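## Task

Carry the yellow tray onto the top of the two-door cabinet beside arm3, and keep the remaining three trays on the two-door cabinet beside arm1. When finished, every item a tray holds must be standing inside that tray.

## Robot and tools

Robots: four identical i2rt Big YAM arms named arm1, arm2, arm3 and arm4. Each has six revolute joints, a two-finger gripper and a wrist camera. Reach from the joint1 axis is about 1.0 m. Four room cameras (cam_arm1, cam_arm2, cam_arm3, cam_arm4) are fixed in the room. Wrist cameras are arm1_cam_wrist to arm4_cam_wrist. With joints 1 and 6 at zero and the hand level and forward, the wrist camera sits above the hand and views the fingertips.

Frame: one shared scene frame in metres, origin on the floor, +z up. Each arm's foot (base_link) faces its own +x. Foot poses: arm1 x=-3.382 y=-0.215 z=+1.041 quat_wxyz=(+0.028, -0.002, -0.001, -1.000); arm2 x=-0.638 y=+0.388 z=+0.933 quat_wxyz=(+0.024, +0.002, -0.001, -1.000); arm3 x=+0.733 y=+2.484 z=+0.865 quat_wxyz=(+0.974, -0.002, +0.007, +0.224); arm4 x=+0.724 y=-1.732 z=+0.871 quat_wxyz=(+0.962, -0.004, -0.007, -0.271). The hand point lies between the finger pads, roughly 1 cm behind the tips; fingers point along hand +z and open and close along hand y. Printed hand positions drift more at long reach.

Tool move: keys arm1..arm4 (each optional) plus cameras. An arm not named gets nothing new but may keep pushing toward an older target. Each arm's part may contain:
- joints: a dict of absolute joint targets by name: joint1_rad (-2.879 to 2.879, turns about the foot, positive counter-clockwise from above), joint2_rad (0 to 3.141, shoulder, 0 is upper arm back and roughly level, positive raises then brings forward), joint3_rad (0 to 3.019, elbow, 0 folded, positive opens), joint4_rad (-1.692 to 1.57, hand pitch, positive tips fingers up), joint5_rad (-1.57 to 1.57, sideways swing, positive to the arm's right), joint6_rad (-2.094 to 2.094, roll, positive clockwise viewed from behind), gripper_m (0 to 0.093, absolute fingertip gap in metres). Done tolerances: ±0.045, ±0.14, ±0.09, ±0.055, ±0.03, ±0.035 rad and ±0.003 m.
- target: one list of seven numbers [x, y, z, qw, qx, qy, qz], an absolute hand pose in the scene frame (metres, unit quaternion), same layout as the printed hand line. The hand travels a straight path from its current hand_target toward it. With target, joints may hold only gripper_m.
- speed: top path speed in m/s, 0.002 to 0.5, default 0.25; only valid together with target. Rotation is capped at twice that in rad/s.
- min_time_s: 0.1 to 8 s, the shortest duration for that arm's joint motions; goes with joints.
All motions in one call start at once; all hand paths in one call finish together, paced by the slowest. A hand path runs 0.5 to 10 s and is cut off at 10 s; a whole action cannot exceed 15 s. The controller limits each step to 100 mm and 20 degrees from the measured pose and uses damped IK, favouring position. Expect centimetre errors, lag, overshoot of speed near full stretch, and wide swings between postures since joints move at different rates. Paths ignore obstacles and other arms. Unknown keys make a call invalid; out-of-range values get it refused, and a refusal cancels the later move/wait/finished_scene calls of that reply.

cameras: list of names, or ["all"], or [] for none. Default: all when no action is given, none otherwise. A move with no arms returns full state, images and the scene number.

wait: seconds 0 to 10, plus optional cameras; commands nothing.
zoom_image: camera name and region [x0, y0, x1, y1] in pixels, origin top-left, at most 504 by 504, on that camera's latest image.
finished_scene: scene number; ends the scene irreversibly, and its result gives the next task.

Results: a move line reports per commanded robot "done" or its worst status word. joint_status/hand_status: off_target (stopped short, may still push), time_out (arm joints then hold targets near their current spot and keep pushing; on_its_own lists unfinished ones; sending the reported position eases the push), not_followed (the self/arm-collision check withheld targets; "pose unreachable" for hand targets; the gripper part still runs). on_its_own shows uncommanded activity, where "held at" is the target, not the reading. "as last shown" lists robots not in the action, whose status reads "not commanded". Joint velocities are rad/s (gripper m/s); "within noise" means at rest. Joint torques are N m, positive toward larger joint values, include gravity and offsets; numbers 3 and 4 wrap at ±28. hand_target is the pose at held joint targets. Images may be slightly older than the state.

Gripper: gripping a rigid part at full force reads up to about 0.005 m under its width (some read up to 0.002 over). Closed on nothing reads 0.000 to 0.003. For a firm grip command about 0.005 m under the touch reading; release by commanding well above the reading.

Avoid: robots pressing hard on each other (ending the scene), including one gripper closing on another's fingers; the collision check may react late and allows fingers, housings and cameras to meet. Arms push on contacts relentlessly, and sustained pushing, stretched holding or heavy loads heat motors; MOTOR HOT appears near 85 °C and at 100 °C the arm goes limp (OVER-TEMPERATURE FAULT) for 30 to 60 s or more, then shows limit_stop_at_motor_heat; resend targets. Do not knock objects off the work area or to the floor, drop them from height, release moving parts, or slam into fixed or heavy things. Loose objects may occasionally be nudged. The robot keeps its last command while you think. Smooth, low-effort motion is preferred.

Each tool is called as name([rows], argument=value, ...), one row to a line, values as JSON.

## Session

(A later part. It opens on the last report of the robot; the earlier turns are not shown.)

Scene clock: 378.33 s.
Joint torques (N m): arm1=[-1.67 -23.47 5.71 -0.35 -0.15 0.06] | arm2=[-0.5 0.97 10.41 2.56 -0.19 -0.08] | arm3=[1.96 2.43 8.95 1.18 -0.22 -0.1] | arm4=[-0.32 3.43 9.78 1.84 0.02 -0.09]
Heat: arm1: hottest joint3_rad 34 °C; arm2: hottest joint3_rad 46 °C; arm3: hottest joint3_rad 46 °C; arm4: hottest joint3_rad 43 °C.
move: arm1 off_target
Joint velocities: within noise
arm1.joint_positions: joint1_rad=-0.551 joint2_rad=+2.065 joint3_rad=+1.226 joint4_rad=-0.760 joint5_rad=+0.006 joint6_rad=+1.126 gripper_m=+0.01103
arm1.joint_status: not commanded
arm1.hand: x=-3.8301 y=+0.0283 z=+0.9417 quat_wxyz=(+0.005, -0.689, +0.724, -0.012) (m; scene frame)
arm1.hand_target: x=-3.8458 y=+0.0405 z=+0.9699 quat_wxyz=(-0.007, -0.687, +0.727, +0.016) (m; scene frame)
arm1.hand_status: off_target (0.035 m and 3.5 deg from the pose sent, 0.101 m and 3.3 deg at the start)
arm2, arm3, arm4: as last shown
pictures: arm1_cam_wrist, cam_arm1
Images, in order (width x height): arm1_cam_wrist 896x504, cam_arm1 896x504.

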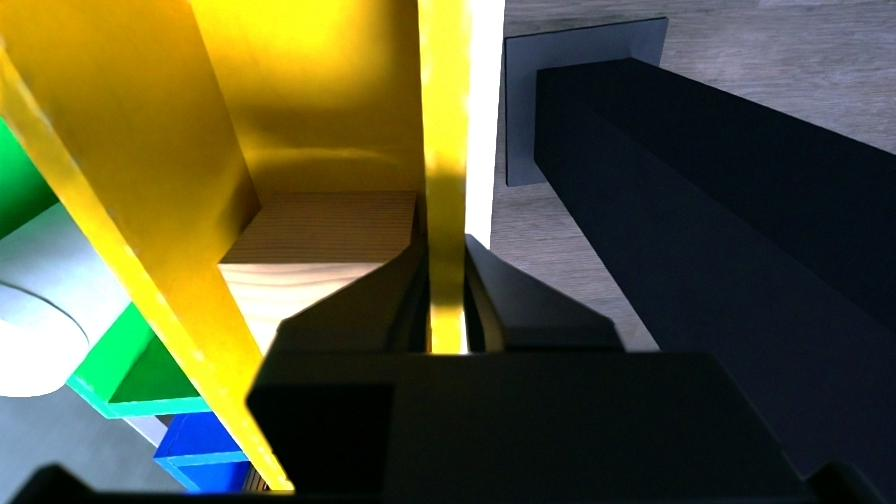

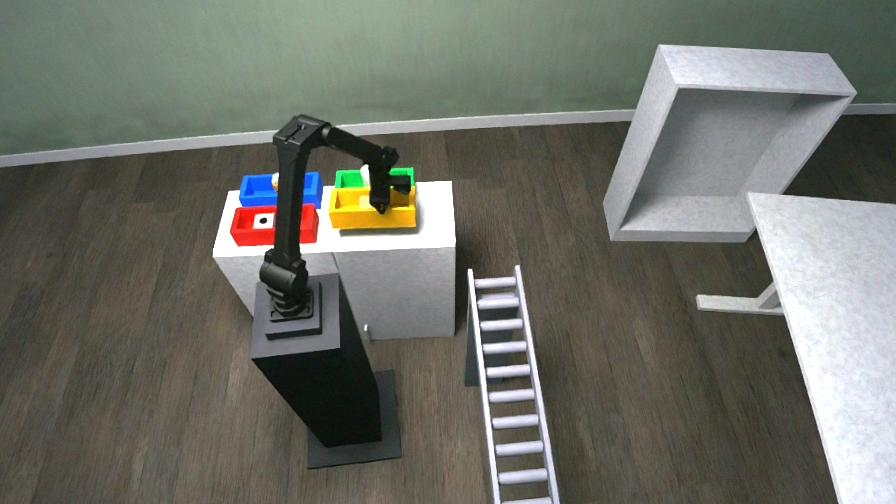

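move(arm1={"target": [-3.84, 0.0408, 1.2, 0.0096, 0.687, -0.7266, -0.0284], "speed": 0.2}, cameras=[])

move(arm1={"target": [-3.332, 0.217, 1.29, -0.0043, 0.0297, -0.9991, -0.0297], "speed": 0.2}, cameras=["arm1_cam_wrist", "cam_arm1", "cam_arm2"])

Scene clock: 394.10 s.
Joint torques (N m): arm1=[-1.67 -20.19 11.11 -0.38 -0.14 0.01] | arm2=[-0.21 1.08 10.37 2.59 -0.19 -0.11] | arm3=[1.79 2.49 9.02 1.13 -0.23 -0.13] | arm4=[-0.85 3.25 10.07 1.87 0.05 -0.06]
Heat: arm1: hottest joint2_rad 34 °C; arm2: hottest joint3_rad 46 °C; arm3: hottest joint3_rad 46 °C; arm4: hottest joint3_rad 43 °C.
move: arm1 off_target
Joint velocities: within noise
arm1.joint_positions: joint1_rad=-0.551 joint2_rad=+1.725 joint3_rad=+1.389 joint4_rad=-1.263 joint5_rad=+0.009 joint6_rad=+1.126 gripper_m=+0.01103
arm1.joint_status: not commanded
arm1.hand: x=-3.8213 y=+0.0252 z=+1.1623 quat_wxyz=(+0.006, -0.689, +0.724, -0.012) (m; scene frame)
arm1.hand_target: x=-3.8378 y=+0.0396 z=+1.2002 quat_wxyz=(-0.009, -0.687, +0.726, +0.029) (m; scene frame)
arm1.hand_status: off_target (0.045 m and 4.9 deg from the pose sent, 0.259 m and 4.9 deg at the start)
arm2, arm3: as last shown
arm4.joint_positions: joint1_rad=+0.611 joint2_rad=+0.619 joint3_rad=+1.338 joint4_rad=-1.545 joint5_rad=+0.202 joint6_rad=+0.301 gripper_m=+0.09396
arm4.joint_status: not commanded
arm4.hand: x=+0.9262 y=-1.7486 z=+1.3507 quat_wxyz=(-0.379, -0.145, -0.914, +0.032) (m; scene frame)
arm4.hand_target: x=+0.9249 y=-1.7486 z=+1.3599 quat_wxyz=(-0.389, -0.145, -0.909, +0.029) (m; scene frame)
arm4.hand_status: not commanded
pictures: none
No camera images: "cameras" was empty.

Scene clock: 398.50 s.
Joint torques (N m): arm1=[-1.26 -14.27 12.22 -0.21 -0.29 0.12] | arm2=[-0.21 1.14 10.44 2.62 -0.19 -0.11] | arm3=[1.79 2.43 8.9 1.18 -0.23 -0.11] | arm4=[-0.73 3.9 9.88 1.92 0.05 -0.06]
Heat: arm1: hottest joint2_rad 34 °C; arm2: hottest joint3_rad 46 °C; arm3: hottest joint3_rad 46 °C; arm4: hottest joint3_rad 43 °C.
move: arm1 off_target
Joint velocities: within noise
arm1.joint_positions: joint1_rad=-1.733 joint2_rad=+1.438 joint3_rad=+1.304 joint4_rad=-1.457 joint5_rad=+0.013 joint6_rad=+1.392 gripper_m=+0.01103
arm1.joint_status: not commanded
arm1.hand: x=-3.3348 y=+0.1957 z=+1.2558 quat_wxyz=(+0.003, -0.036, +0.999, -0.012) (m; scene frame)
arm1.hand_target: x=-3.3321 y=+0.2146 z=+1.2900 quat_wxyz=(+0.004, -0.030, +0.999, +0.030) (m; scene frame)
arm1.hand_status: off_target (0.040 m and 4.8 deg from the pose sent, 0.541 m and 83.9 deg at the start)
arm2.joint_positions: joint1_rad=-0.391 joint2_rad=+0.645 joint3_rad=+1.417 joint4_rad=-1.049 joint5_rad=+0.003 joint6_rad=+0.016 gripper_m=+0.09396
arm2.joint_status: not commanded
arm2.hand: x=-0.8962 y=+0.4818 z=+1.5425 quat_wxyz=(+0.098, -0.786, +0.144, +0.593) (m; scene frame)
arm2.hand_target: x=-0.8927 y=+0.4828 z=+1.5571 quat_wxyz=(+0.107, -0.775, +0.138, +0.607) (m; scene frame)
arm2.hand_status: not commanded
arm3, arm4: as last shown
pictures: arm1_cam_wrist, cam_arm1, cam_arm2
Images, in order (width x height): arm1_cam_wrist 896x504, cam_arm1 896x504, cam_arm2 896x504.

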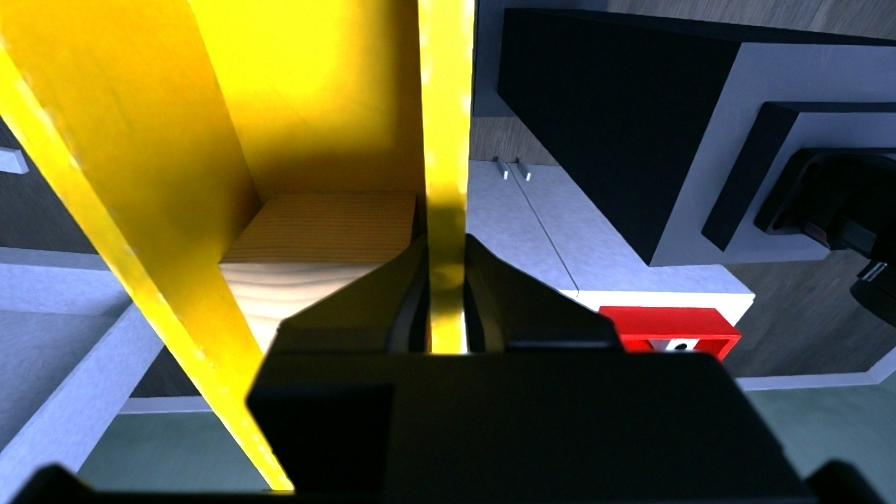

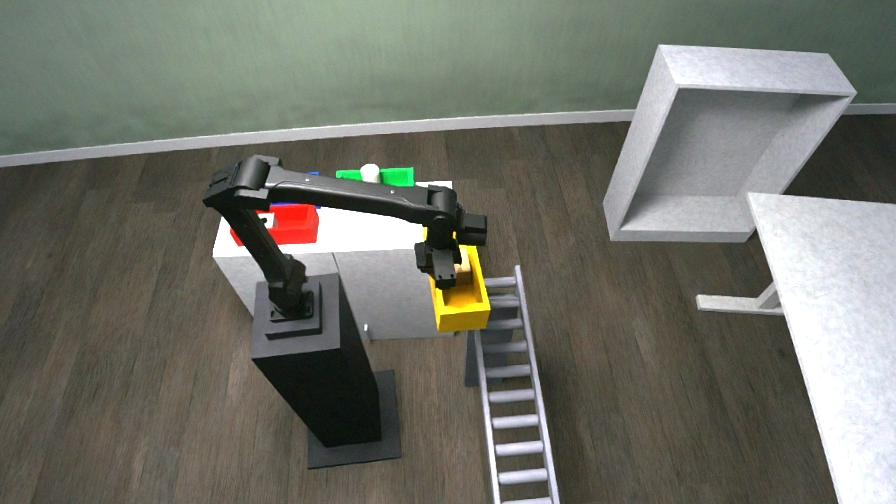

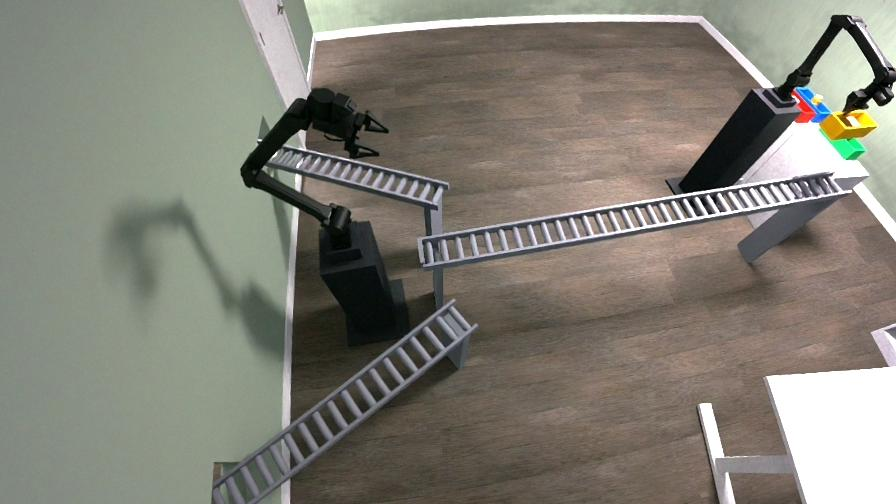

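move(arm1={"target": [-3.332, 0.34, 1.24, -0.0043, 0.0087, -0.9992, -0.0297], "speed": 0.15}, cameras=["arm1_cam_wrist", "cam_arm1", "cam_arm2"])

zoom_image(camera="cam_arm1", region=[400, 180, 600, 400])

Scene clock: 508.43 s.
Joint torques (N m): arm1=[0.09 -20.72 11.88 0.06 -0.19 0.15] | arm2=[-0.26 1.03 10.4 2.65 -0.19 -0.1] | arm3=[1.79 2.43 8.94 1.18 -0.23 -0.1] | arm4=[-0.91 3.25 10.03 2.04 0.03 -0.1]
Heat: arm1: hottest joint3_rad 41 °C; arm2: hottest joint3_rad 47 °C; arm3: hottest joint3_rad 46 °C; arm4: hottest joint3_rad 44 °C.
move: arm1 off_target
Joint velocities: within noise
arm1.joint_positions: joint1_rad=-1.725 joint2_rad=+1.776 joint3_rad=+1.572 joint4_rad=-1.402 joint5_rad=+0.013 joint6_rad=+1.458 gripper_m=+0.01103
arm1.joint_status: not commanded
arm1.hand: x=-3.3271 y=+0.3136 z=+1.2018 quat_wxyz=(+0.002, -0.008, +1.000, -0.019) (m; scene frame)
arm1.hand_target: x=-3.3322 y=+0.3369 z=+1.2405 quat_wxyz=(+0.004, -0.009, +1.000, +0.030) (m; scene frame)
arm1.hand_status: off_target (0.047 m and 5.6 deg from the pose sent, 0.145 m and 5.7 deg at the start)
arm2, arm4: as last shown
arm3.joint_positions: joint1_rad=-1.060 joint2_rad=+0.642 joint3_rad=+1.412 joint4_rad=-1.094 joint5_rad=+0.003 joint6_rad=+0.008 gripper_m=+0.09398
arm3.joint_status: not commanded
arm3.hand: x=+0.9611 y=+2.3338 z=+1.4613 quat_wxyz=(-0.553, -0.244, -0.777, +0.177) (m; scene frame)
arm3.hand_target: x=+0.9591 y=+2.3391 z=+1.4718 quat_wxyz=(-0.560, -0.234, -0.775, +0.178) (m; scene frame)
arm3.hand_status: not commanded
pictures: arm1_cam_wrist, cam_arm1, cam_arm2
Images, in order (width x height): arm1_cam_wrist 896x504, cam_arm1 896x504, cam_arm2 896x504.

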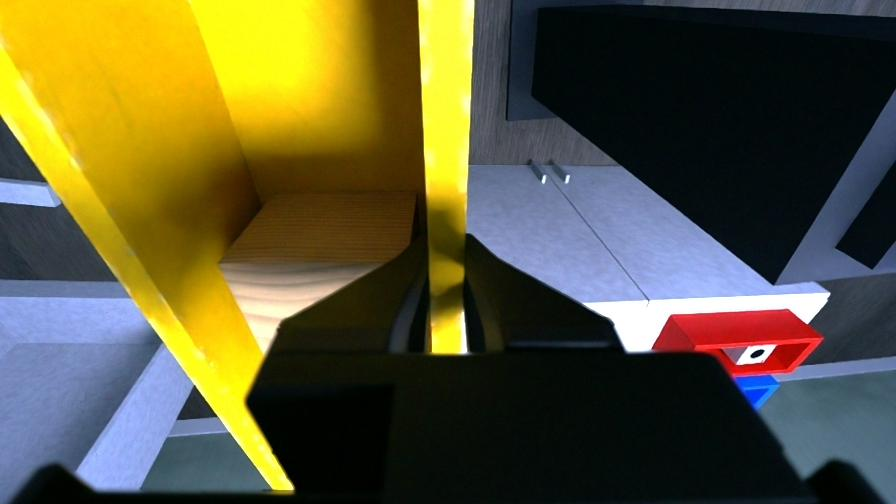

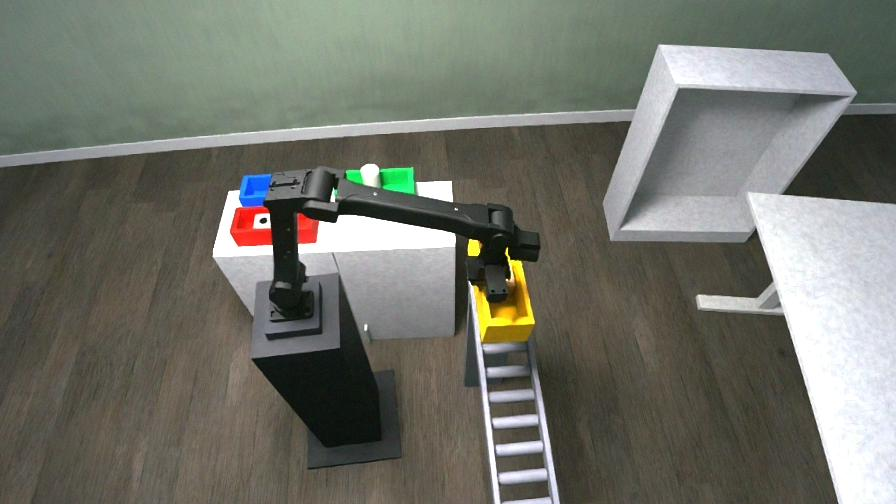

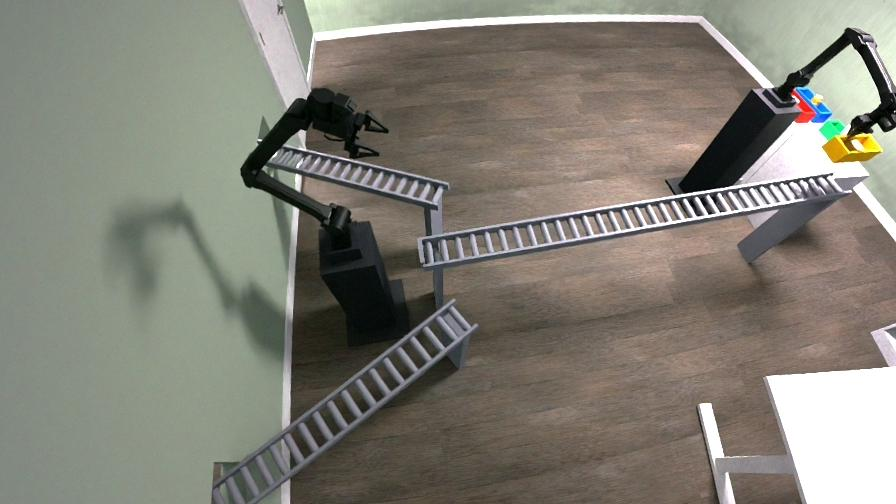

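Scaled by 2.291 from the camera's 896x504 image, which has a finer 1280x720 frame.

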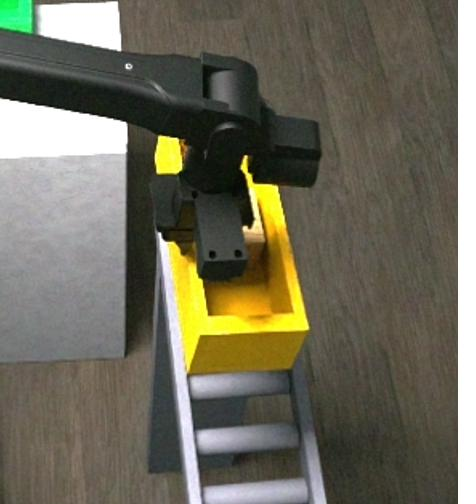

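move(arm1={"target": [-3.332, 0.349, 1.16, -0.0048, 0.0087, -0.9988, -0.0489], "speed": 0.1}, cameras=["cam_arm1", "cam_arm2", "arm1_cam_wrist"])

zoom_image(camera="cam_arm1", region=[400, 180, 600, 400])

zoom_image(camera="cam_arm2", region=[696, 40, 896, 240])

Scene clock: 533.87 s.
Joint torques (N m): arm1=[0.15 -22.24 7.35 0.64 -0.28 0.14] | arm2=[-0.26 1.14 10.36 2.61 -0.15 -0.11] | arm3=[1.96 2.37 9.01 1.16 -0.23 -0.09] | arm4=[-0.73 3.49 10.15 1.78 0.07 -0.07]
Heat: arm1: hottest joint3_rad 45 °C; arm2: hottest joint3_rad 47 °C; arm3: hottest joint3_rad 46 °C; arm4: hottest joint3_rad 44 °C.
move: arm1 off_target
Joint velocities: within noise
arm1.joint_positions: joint1_rad=-1.725 joint2_rad=+1.834 joint3_rad=+1.483 joint4_rad=-1.178 joint5_rad=+0.012 joint6_rad=+1.458 gripper_m=+0.01103
arm1.joint_status: not commanded
arm1.hand: x=-3.3251 y=+0.3378 z=+1.1389 quat_wxyz=(+0.006, -0.008, +1.000, +0.020) (m; scene frame)
arm1.hand_target: x=-3.3320 y=+0.3484 z=+1.1601 quat_wxyz=(+0.005, -0.009, +0.999, +0.049) (m; scene frame)
arm1.hand_status: off_target (0.025 m and 3.4 deg from the pose sent, 0.055 m and 7.8 deg at the start)
arm2, arm3, arm4: as last shown
pictures: arm1_cam_wrist, cam_arm1, cam_arm2
Images, in order (width x height): arm1_cam_wrist 896x504, cam_arm1 896x504, cam_arm2 896x504.

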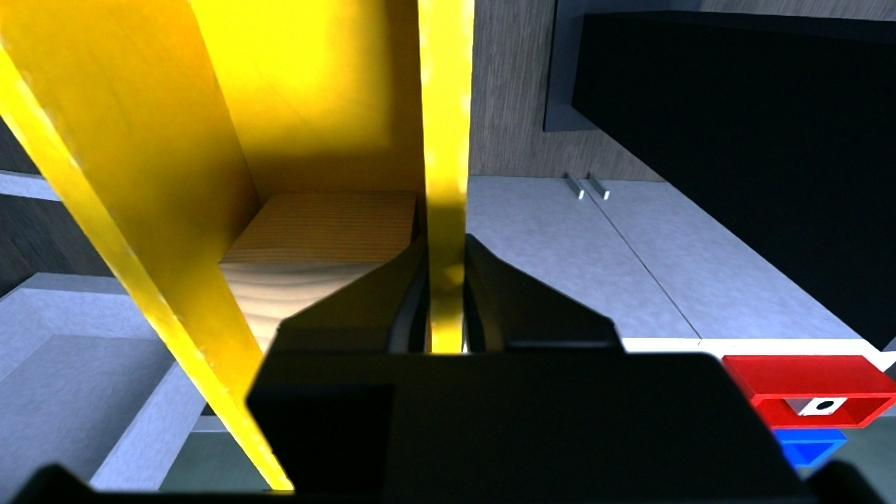

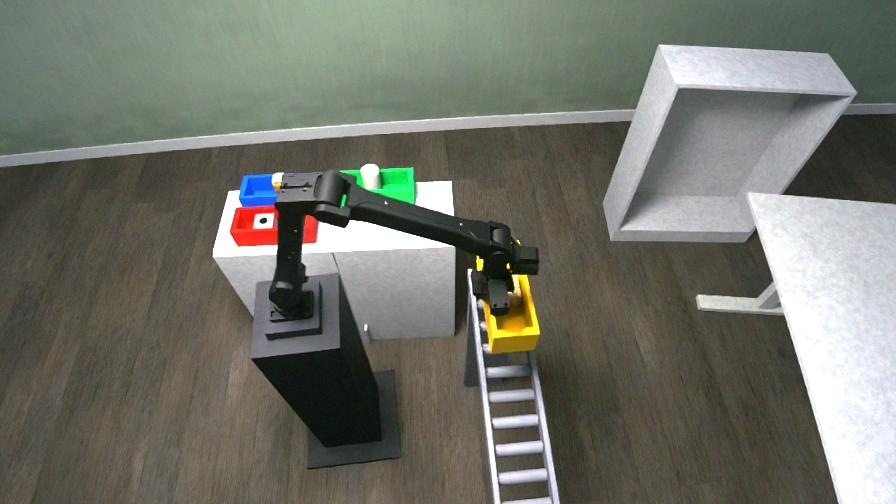

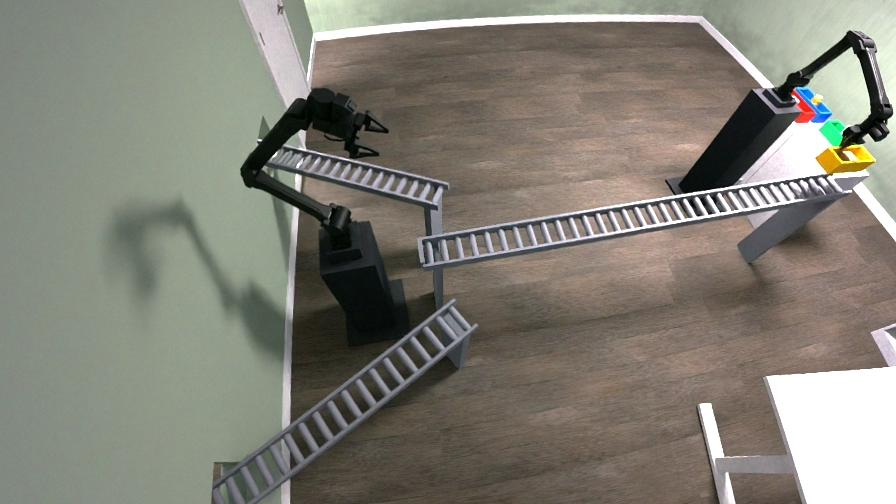

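Scaled by 2.291 from the camera's 896x504 image, which has a finer 1280x720 frame.

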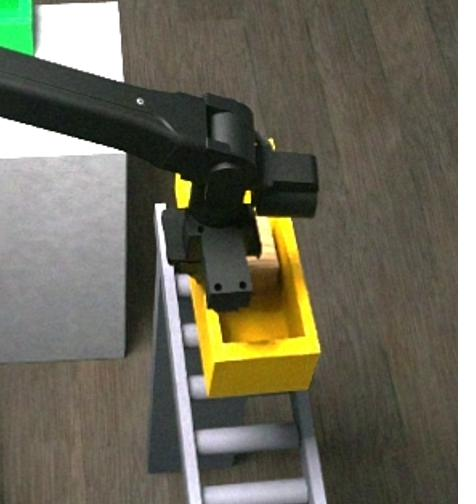

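Scaled by 2.520 from the camera's 896x504 image, which has a finer 1280x720 frame.

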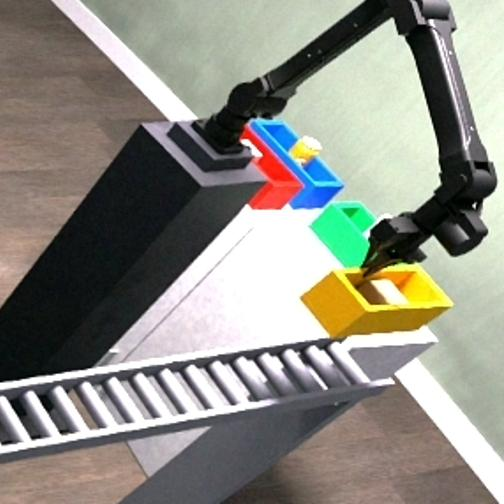

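move(arm1={"target": [-3.334, 0.352, 1.04, -0.0048, 0.0087, -0.9988, -0.0489], "speed": 0.12}, cameras=["cam_arm1", "cam_arm2", "arm1_cam_wrist"])

zoom_image(camera="cam_arm1", region=[400, 200, 600, 400])

zoom_image(camera="cam_arm2", region=[736, 80, 896, 240])

Scene clock: 548.97 s.
Joint torques (N m): arm1=[0.09 -22.24 6.41 0.64 -0.25 0.14] | arm2=[-0.32 0.97 10.35 2.59 -0.18 -0.09] | arm3=[1.67 2.55 8.92 1.2 -0.23 -0.11] | arm4=[-0.85 3.37 9.95 1.96 0.06 -0.04]
Heat: arm1: hottest joint3_rad 43 °C; arm2: hottest joint3_rad 47 °C; arm3: hottest joint3_rad 46 °C; arm4: hottest joint3_rad 44 °C.
move: arm1 off_target
Joint velocities: within noise
arm1.joint_positions: joint1_rad=-1.723 joint2_rad=+1.972 joint3_rad=+1.352 joint4_rad=-0.903 joint5_rad=+0.012 joint6_rad=+1.459 gripper_m=+0.01103
arm1.joint_status: not commanded
arm1.hand: x=-3.3267 y=+0.3378 z=+1.0225 quat_wxyz=(+0.006, -0.008, +1.000, +0.023) (m; scene frame)
arm1.hand_target: x=-3.3339 y=+0.3516 z=+1.0402 quat_wxyz=(+0.005, -0.009, +0.999, +0.049) (m; scene frame)
arm1.hand_status: off_target (0.024 m and 3.0 deg from the pose sent, 0.100 m and 3.4 deg at the start)
arm2, arm3, arm4: as last shown
pictures: arm1_cam_wrist, cam_arm1, cam_arm2
Images, in order (width x height): arm1_cam_wrist 896x504, cam_arm1 896x504, cam_arm2 896x504.

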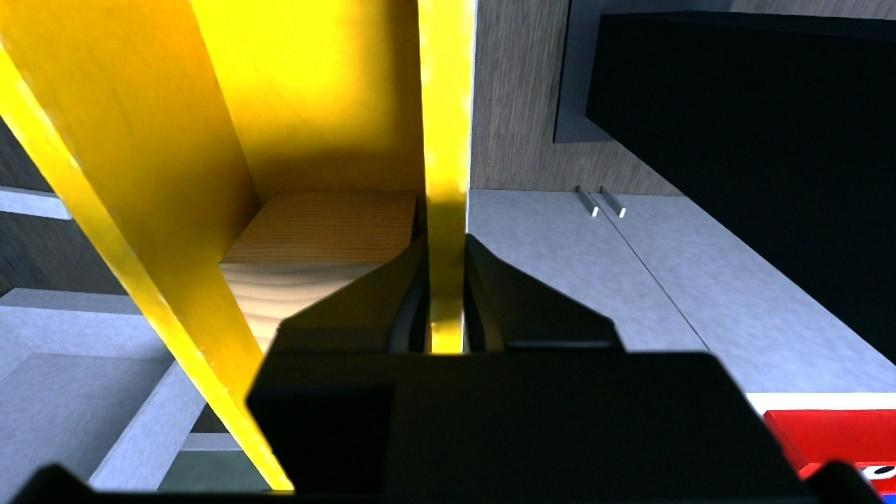

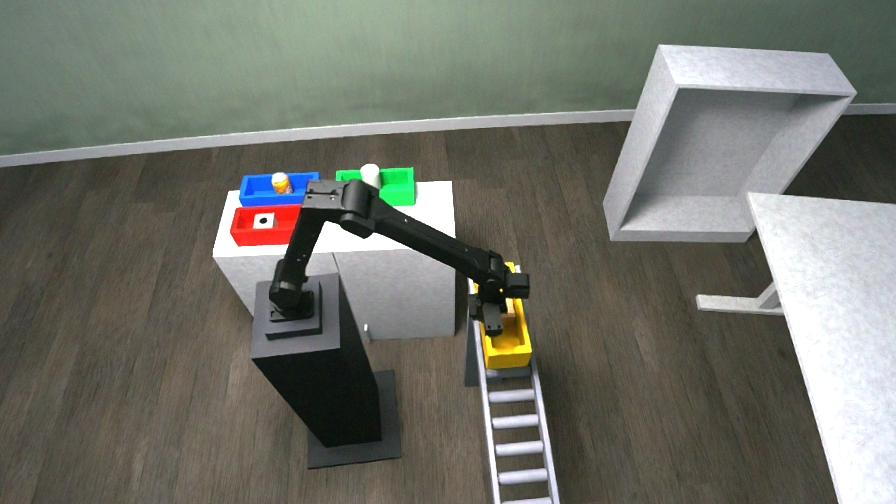

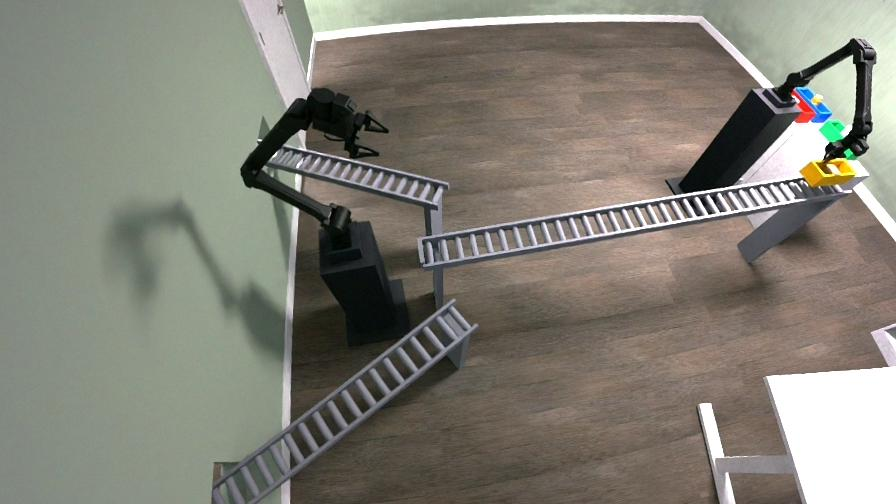

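Scaled by 2.520 from the camera's 896x504 image, which has a finer 1280x720 frame.

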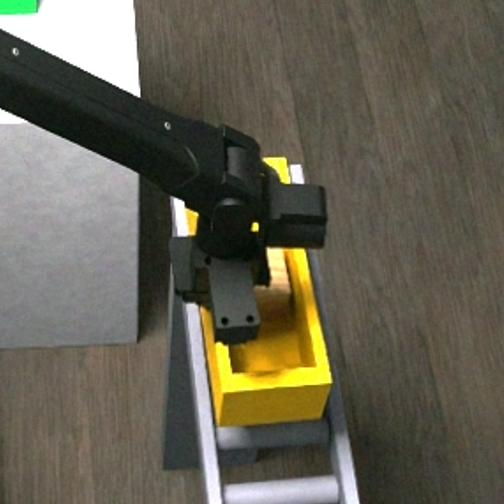

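Scaled by 3.150 from the camera's 896x504 image, which has a finer 1280x720 frame.

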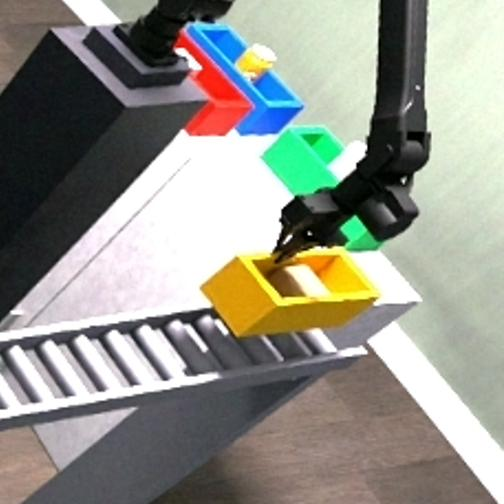

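move(arm1={"target": [-3.334, 0.36, 0.945, -0.0048, 0.0087, -0.9988, -0.0489], "speed": 0.12}, cameras=["cam_arm1", "cam_arm2", "arm1_cam_wrist"])

zoom_image(camera="cam_arm1", region=[420, 240, 580, 400])

zoom_image(camera="cam_arm2", region=[736, 80, 896, 240])

Scene clock: 558.63 s.
Joint torques (N m): arm1=[-0.26 -20.54 5.45 1.17 0.35 0.13] | arm2=[-0.32 1.2 10.43 2.55 -0.18 -0.1] | arm3=[1.55 2.43 8.95 1.17 -0.22 -0.11] | arm4=[-1.14 3.55 10.13 1.99 0.02 -0.1]
Heat: arm1: hottest joint3_rad 42 °C; arm2: hottest joint3_rad 47 °C; arm3: hottest joint3_rad 46 °C; arm4: hottest joint3_rad 44 °C.
move: arm1 off_target
Joint velocities: within noise
arm1.joint_positions: joint1_rad=-1.717 joint2_rad=+2.113 joint3_rad=+1.338 joint4_rad=-0.728 joint5_rad=-0.001 joint6_rad=+1.461 gripper_m=+0.01103
arm1.joint_status: not commanded
arm1.hand: x=-3.3313 y=+0.3479 z=+0.9443 quat_wxyz=(+0.001, -0.010, +0.999, +0.033) (m; scene frame)
arm1.hand_target: x=-3.3341 y=+0.3597 z=+0.9453 quat_wxyz=(+0.005, -0.009, +0.999, +0.049) (m; scene frame)
arm1.hand_status: off_target (0.012 m and 1.9 deg from the pose sent, 0.081 m and 3.0 deg at the start)
arm2, arm3, arm4: as last shown
pictures: arm1_cam_wrist, cam_arm1, cam_arm2
Images, in order (width x height): arm1_cam_wrist 896x504, cam_arm1 896x504, cam_arm2 896x504.

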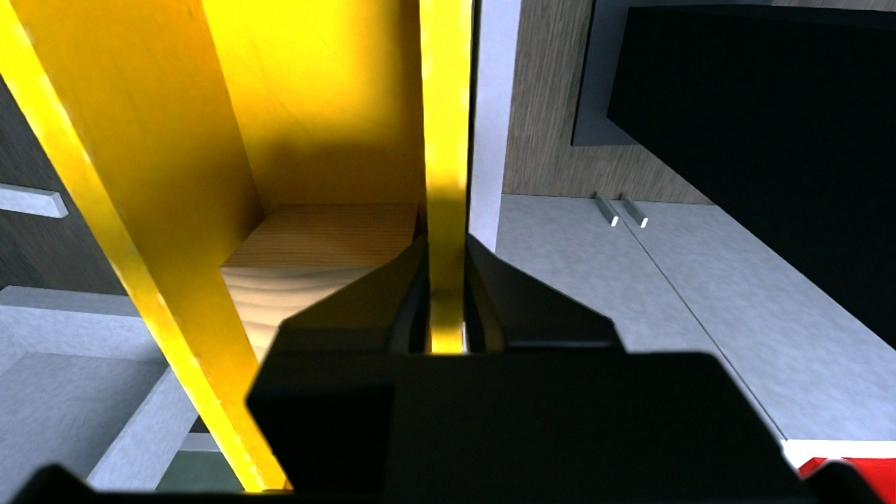

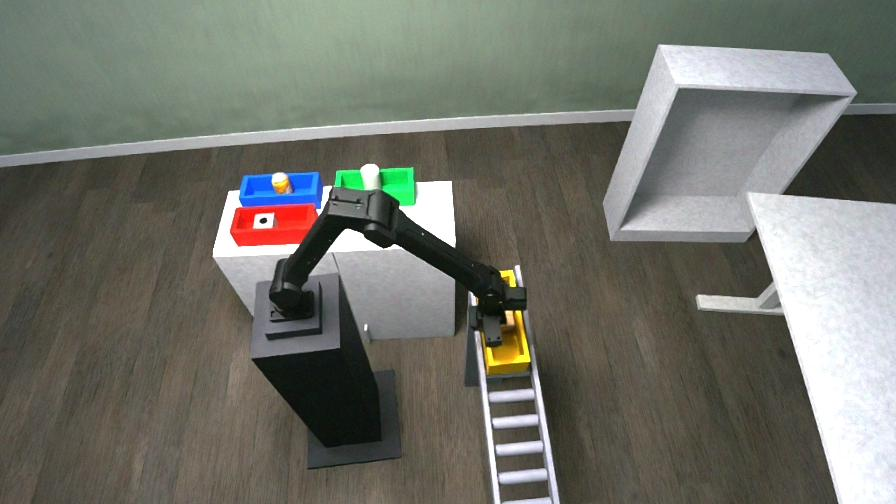

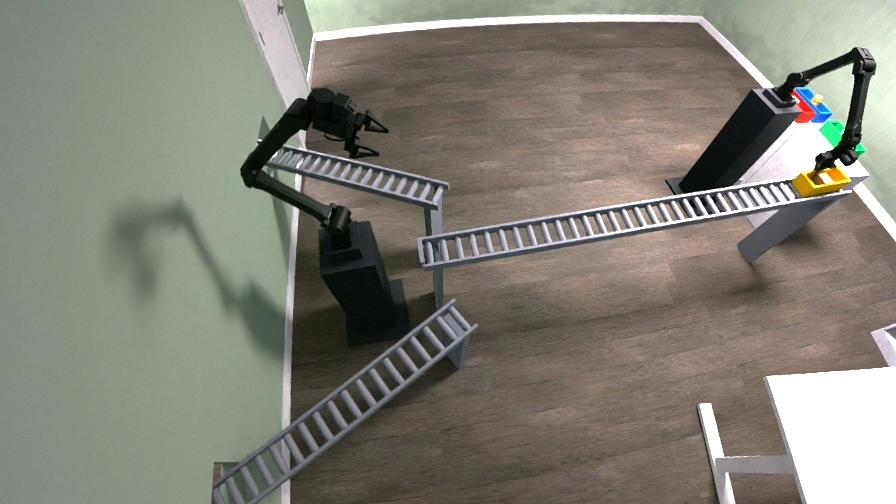

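Scaled by 3.150 from the camera's 896x504 image, which has a finer 1280x720 frame.

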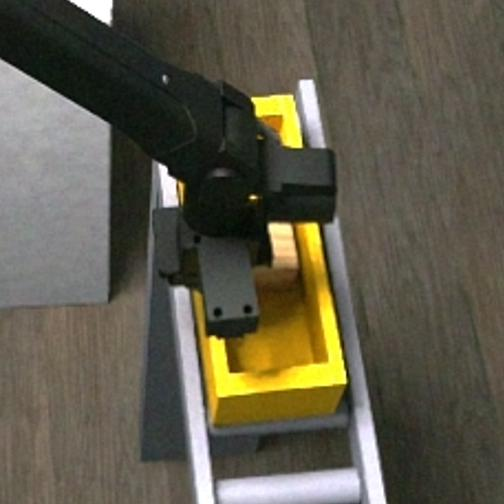

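Scaled by 3.150 from the camera's 896x504 image, which has a finer 1280x720 frame.

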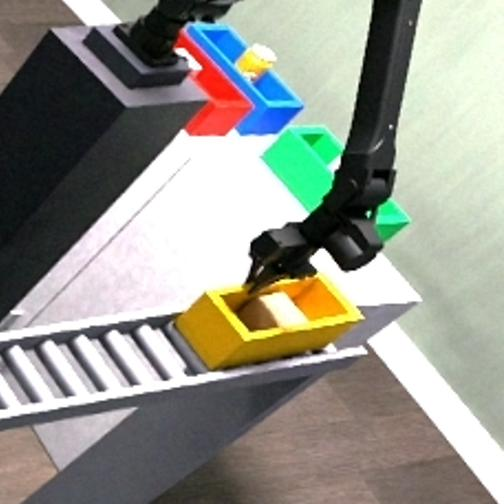

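move(arm1={"target": [-3.334, 0.362, 0.932, -0.0048, 0.0087, -0.9988, -0.0489], "speed": 0.06}, cameras=["cam_arm1", "cam_arm2", "arm1_cam_wrist"])

zoom_image(camera="cam_arm1", region=[420, 240, 580, 400])

zoom_image(camera="cam_arm2", region=[776, 120, 876, 220])

Scene clock: 565.57 s.
Joint torques (N m): arm1=[-0.26 -18.49 5.76 1.95 0.33 0.19] | arm2=[-0.44 1.08 10.43 2.62 -0.17 -0.11] | arm3=[1.55 2.67 8.96 1.21 -0.23 -0.1] | arm4=[-0.62 3.49 10.04 2 0.06 -0.05]
Heat: arm1: hottest joint3_rad 41 °C; arm2: hottest joint3_rad 47 °C; arm3: hottest joint3_rad 47 °C; arm4: hottest joint3_rad 44 °C.
move: arm1 off_target
Joint velocities: within noise
arm1.joint_positions: joint1_rad=-1.717 joint2_rad=+2.116 joint3_rad=+1.338 joint4_rad=-0.724 joint5_rad=-0.001 joint6_rad=+1.457 gripper_m=+0.01103
arm1.joint_status: not commanded
arm1.hand: x=-3.3313 y=+0.3484 z=+0.9429 quat_wxyz=(+0.001, -0.012, +0.999, +0.034) (m; scene frame)
arm1.hand_target: x=-3.3342 y=+0.3614 z=+0.9326 quat_wxyz=(+0.005, -0.009, +0.999, +0.049) (m; scene frame)
arm1.hand_status: off_target (0.018 m and 1.8 deg from the pose sent, 0.019 m and 1.9 deg at the start)
arm2, arm3, arm4: as last shown
pictures: arm1_cam_wrist, cam_arm1, cam_arm2
Images, in order (width x height): arm1_cam_wrist 896x504, cam_arm1 896x504, cam_arm2 896x504.

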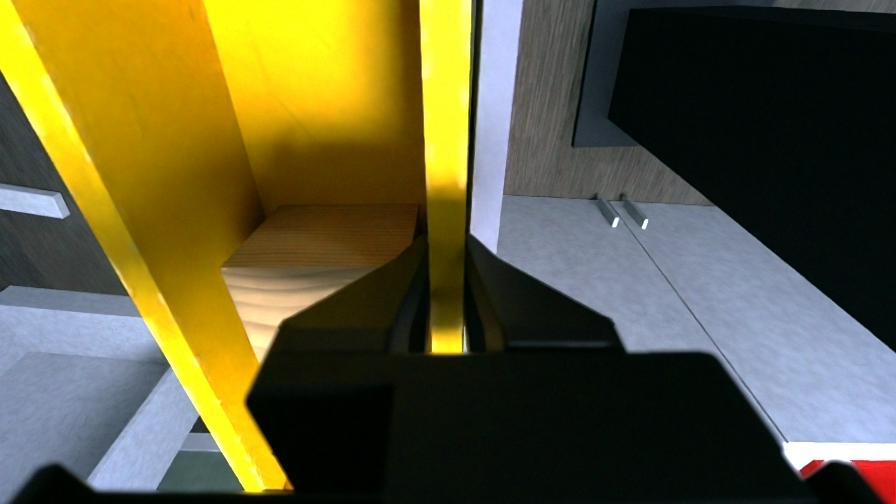

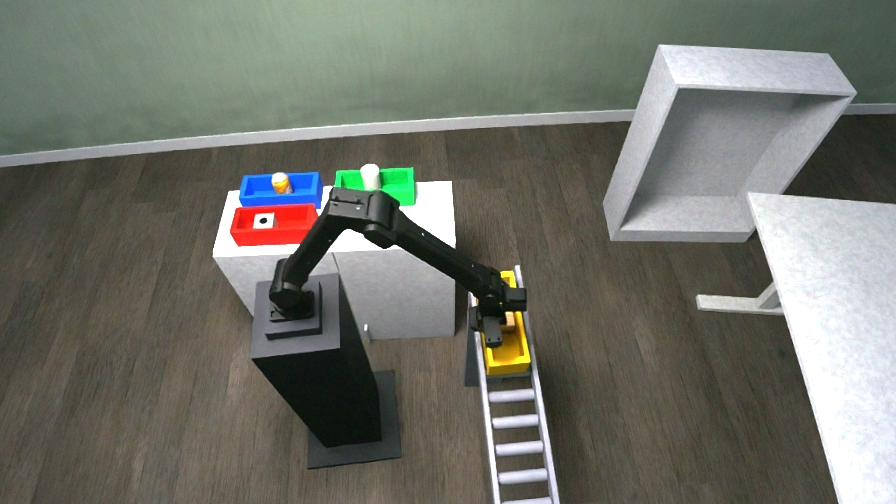

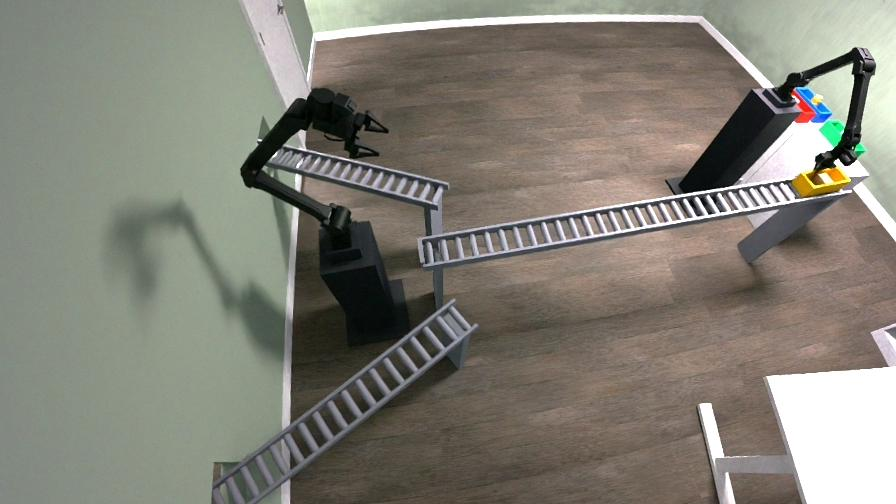

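Scaled by 3.150 from the camera's 896x504 image, which has a finer 1280x720 frame.

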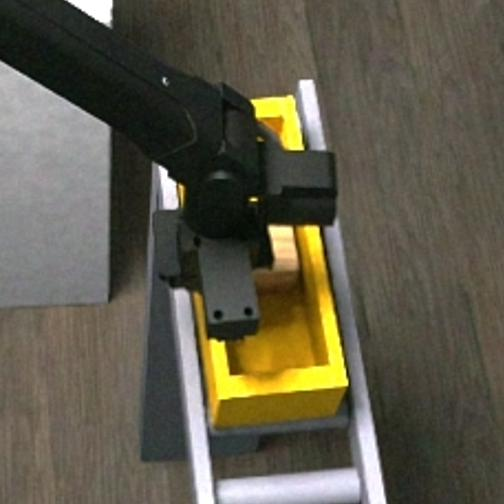

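Scaled by 5.040 from the camera's 896x504 image, which has a finer 1280x720 frame.

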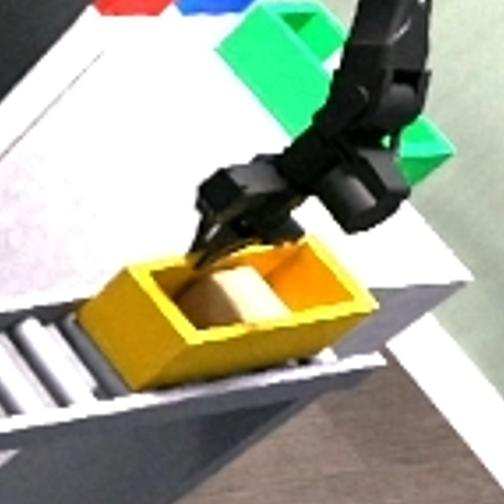

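move(arm1={"target": [-3.334, 0.36, 0.929, -0.0024, 0.0087, -0.9996, -0.025], "speed": 0.06}, cameras=["arm1_cam_wrist", "cam_arm2"])

zoom_image(camera="cam_arm2", region=[776, 120, 876, 220])

Scene clock: 582.67 s.
Joint torques (N m): arm1=[-0.26 -17.03 7.58 0.34 0.3 0.17] | arm2=[-0.26 1.08 10.4 2.63 -0.17 -0.11] | arm3=[1.85 2.37 8.94 1.18 -0.22 -0.1] | arm4=[-1.26 3.25 9.94 1.88 0.05 -0.06]
Heat: arm1: hottest joint3_rad 39 °C; arm2: hottest joint3_rad 47 °C; arm3: hottest joint3_rad 47 °C; arm4: hottest joint3_rad 44 °C.
move: arm1 off_target
Joint velocities: within noise
arm1.joint_positions: joint1_rad=-1.717 joint2_rad=+2.123 joint3_rad=+1.349 joint4_rad=-0.745 joint5_rad=+0.000 joint6_rad=+1.456 gripper_m=+0.01103
arm1.joint_status: not commanded
arm1.hand: x=-3.3313 y=+0.3473 z=+0.9419 quat_wxyz=(+0.000, -0.012, +1.000, +0.025) (m; scene frame)
arm1.hand_target: x=-3.3342 y=+0.3591 z=+0.9293 quat_wxyz=(+0.002, -0.009, +1.000, +0.025) (m; scene frame)
arm1.hand_status: off_target (0.018 m and 0.4 deg from the pose sent, 0.018 m and 1.0 deg at the start)
arm2, arm3, arm4: as last shown
pictures: arm1_cam_wrist, cam_arm2
Images, in order (width x height): arm1_cam_wrist 896x504, cam_arm2 896x504.

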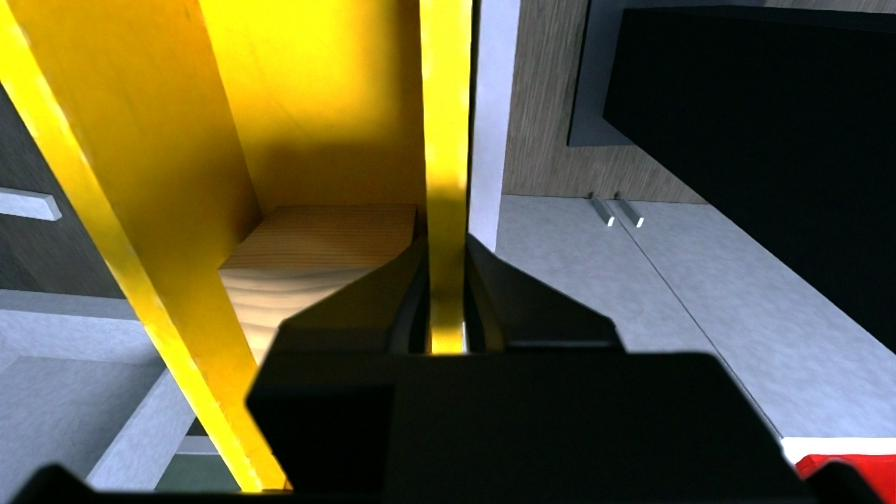

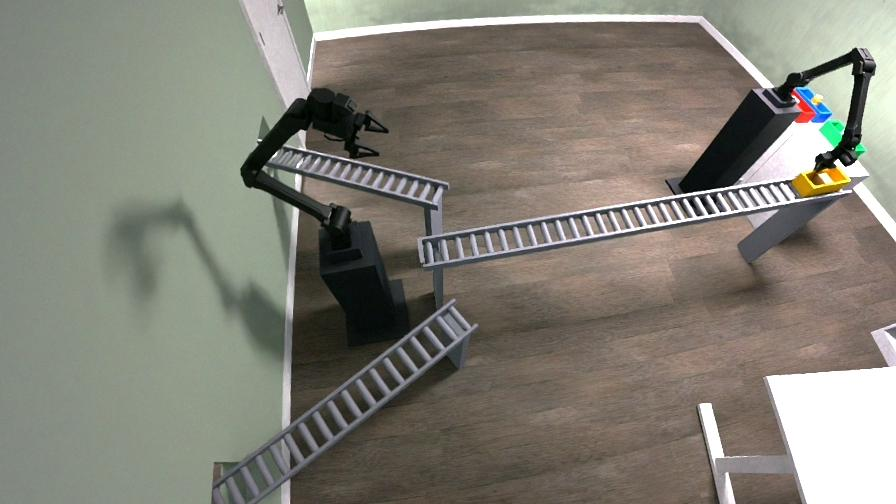

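Scaled by 5.040 from the camera's 896x504 image, which has a finer 1280x720 frame.

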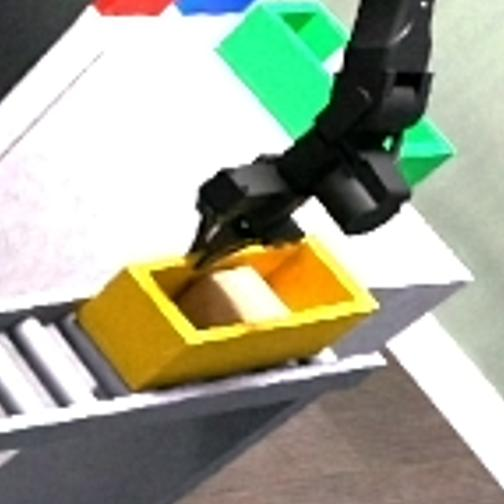

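move(arm1={"target": [-3.334, 0.36, 1.12, -0.0024, 0.0087, -0.9996, -0.025], "speed": 0.3, "joints": {"gripper_m": 0.045}}, cameras=["cam_arm1", "cam_arm2"])

Scene clock: 590.83 s.
Joint torques (N m): arm1=[-0.09 -18.84 8.7 -0.34 0.2 0.16] | arm2=[-0.09 1.2 10.48 2.54 -0.19 -0.1] | arm3=[1.79 2.55 8.96 1.22 -0.22 -0.11] | arm4=[-0.73 3.14 9.88 1.94 0.1 -0.06]
Heat: arm1: hottest joint3_rad 39 °C; arm2: hottest joint3_rad 47 °C; arm3: hottest joint3_rad 47 °C; arm4: hottest joint3_rad 45 °C.
move: arm1 off_target
Joint velocities: within noise
arm1.joint_positions: joint1_rad=-1.717 joint2_rad=+1.881 joint3_rad=+1.488 joint4_rad=-1.137 joint5_rad=+0.001 joint6_rad=+1.461 gripper_m=+0.04488
arm1.joint_status: all done
arm1.hand: x=-3.3302 y=+0.3482 z=+1.1157 quat_wxyz=(+0.001, -0.009, +1.000, +0.019) (m; scene frame)
arm1.hand_target: x=-3.3342 y=+0.3596 z=+1.1199 quat_wxyz=(+0.002, -0.009, +1.000, +0.025) (m; scene frame)
arm1.hand_status: off_target (0.013 m and 0.7 deg from the pose sent, 0.179 m and 0.4 deg at the start)
arm2, arm3: as last shown
arm4.joint_positions: joint1_rad=+0.611 joint2_rad=+0.619 joint3_rad=+1.338 joint4_rad=-1.545 joint5_rad=+0.202 joint6_rad=+0.301 gripper_m=+0.09396
arm4.joint_status: not commanded
arm4.hand: x=+0.9262 y=-1.7486 z=+1.3507 quat_wxyz=(-0.379, -0.145, -0.914, +0.032) (m; scene frame)
arm4.hand_target: x=+0.9249 y=-1.7486 z=+1.3599 quat_wxyz=(-0.389, -0.145, -0.909, +0.029) (m; scene frame)
arm4.hand_status: not commanded
pictures: cam_arm1, cam_arm2
Images, in order (width x height): cam_arm1 896x504, cam_arm2 896x504.

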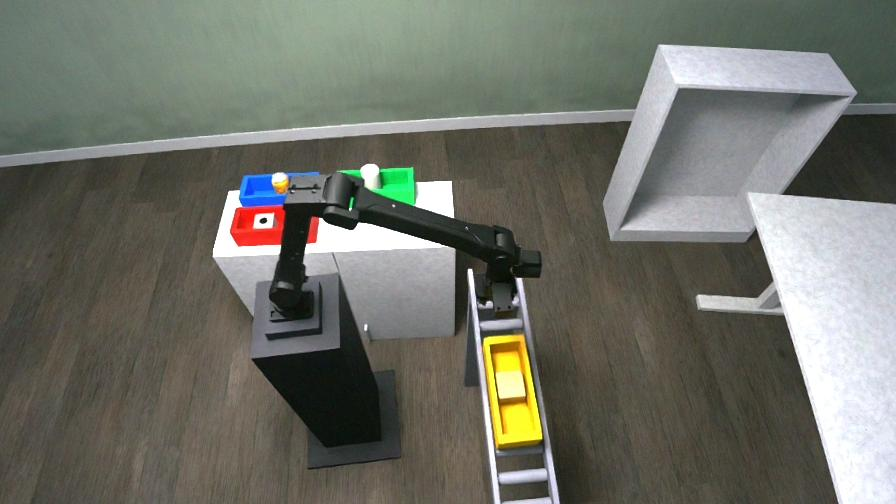

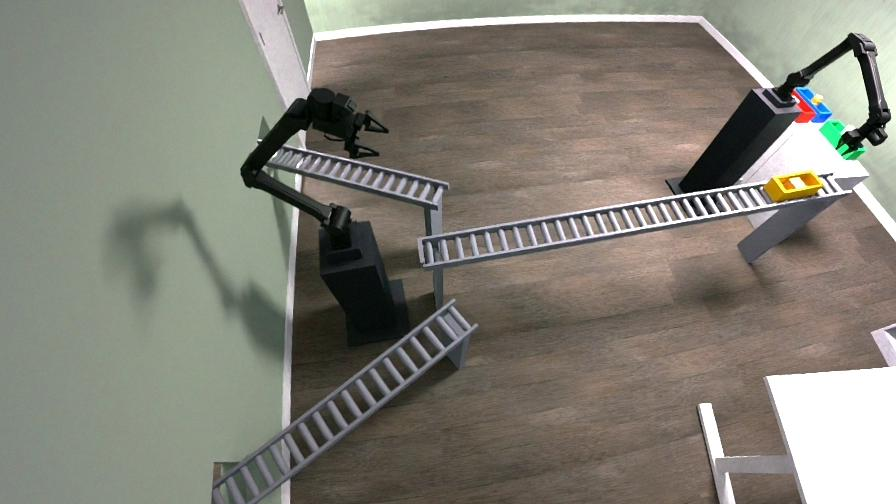

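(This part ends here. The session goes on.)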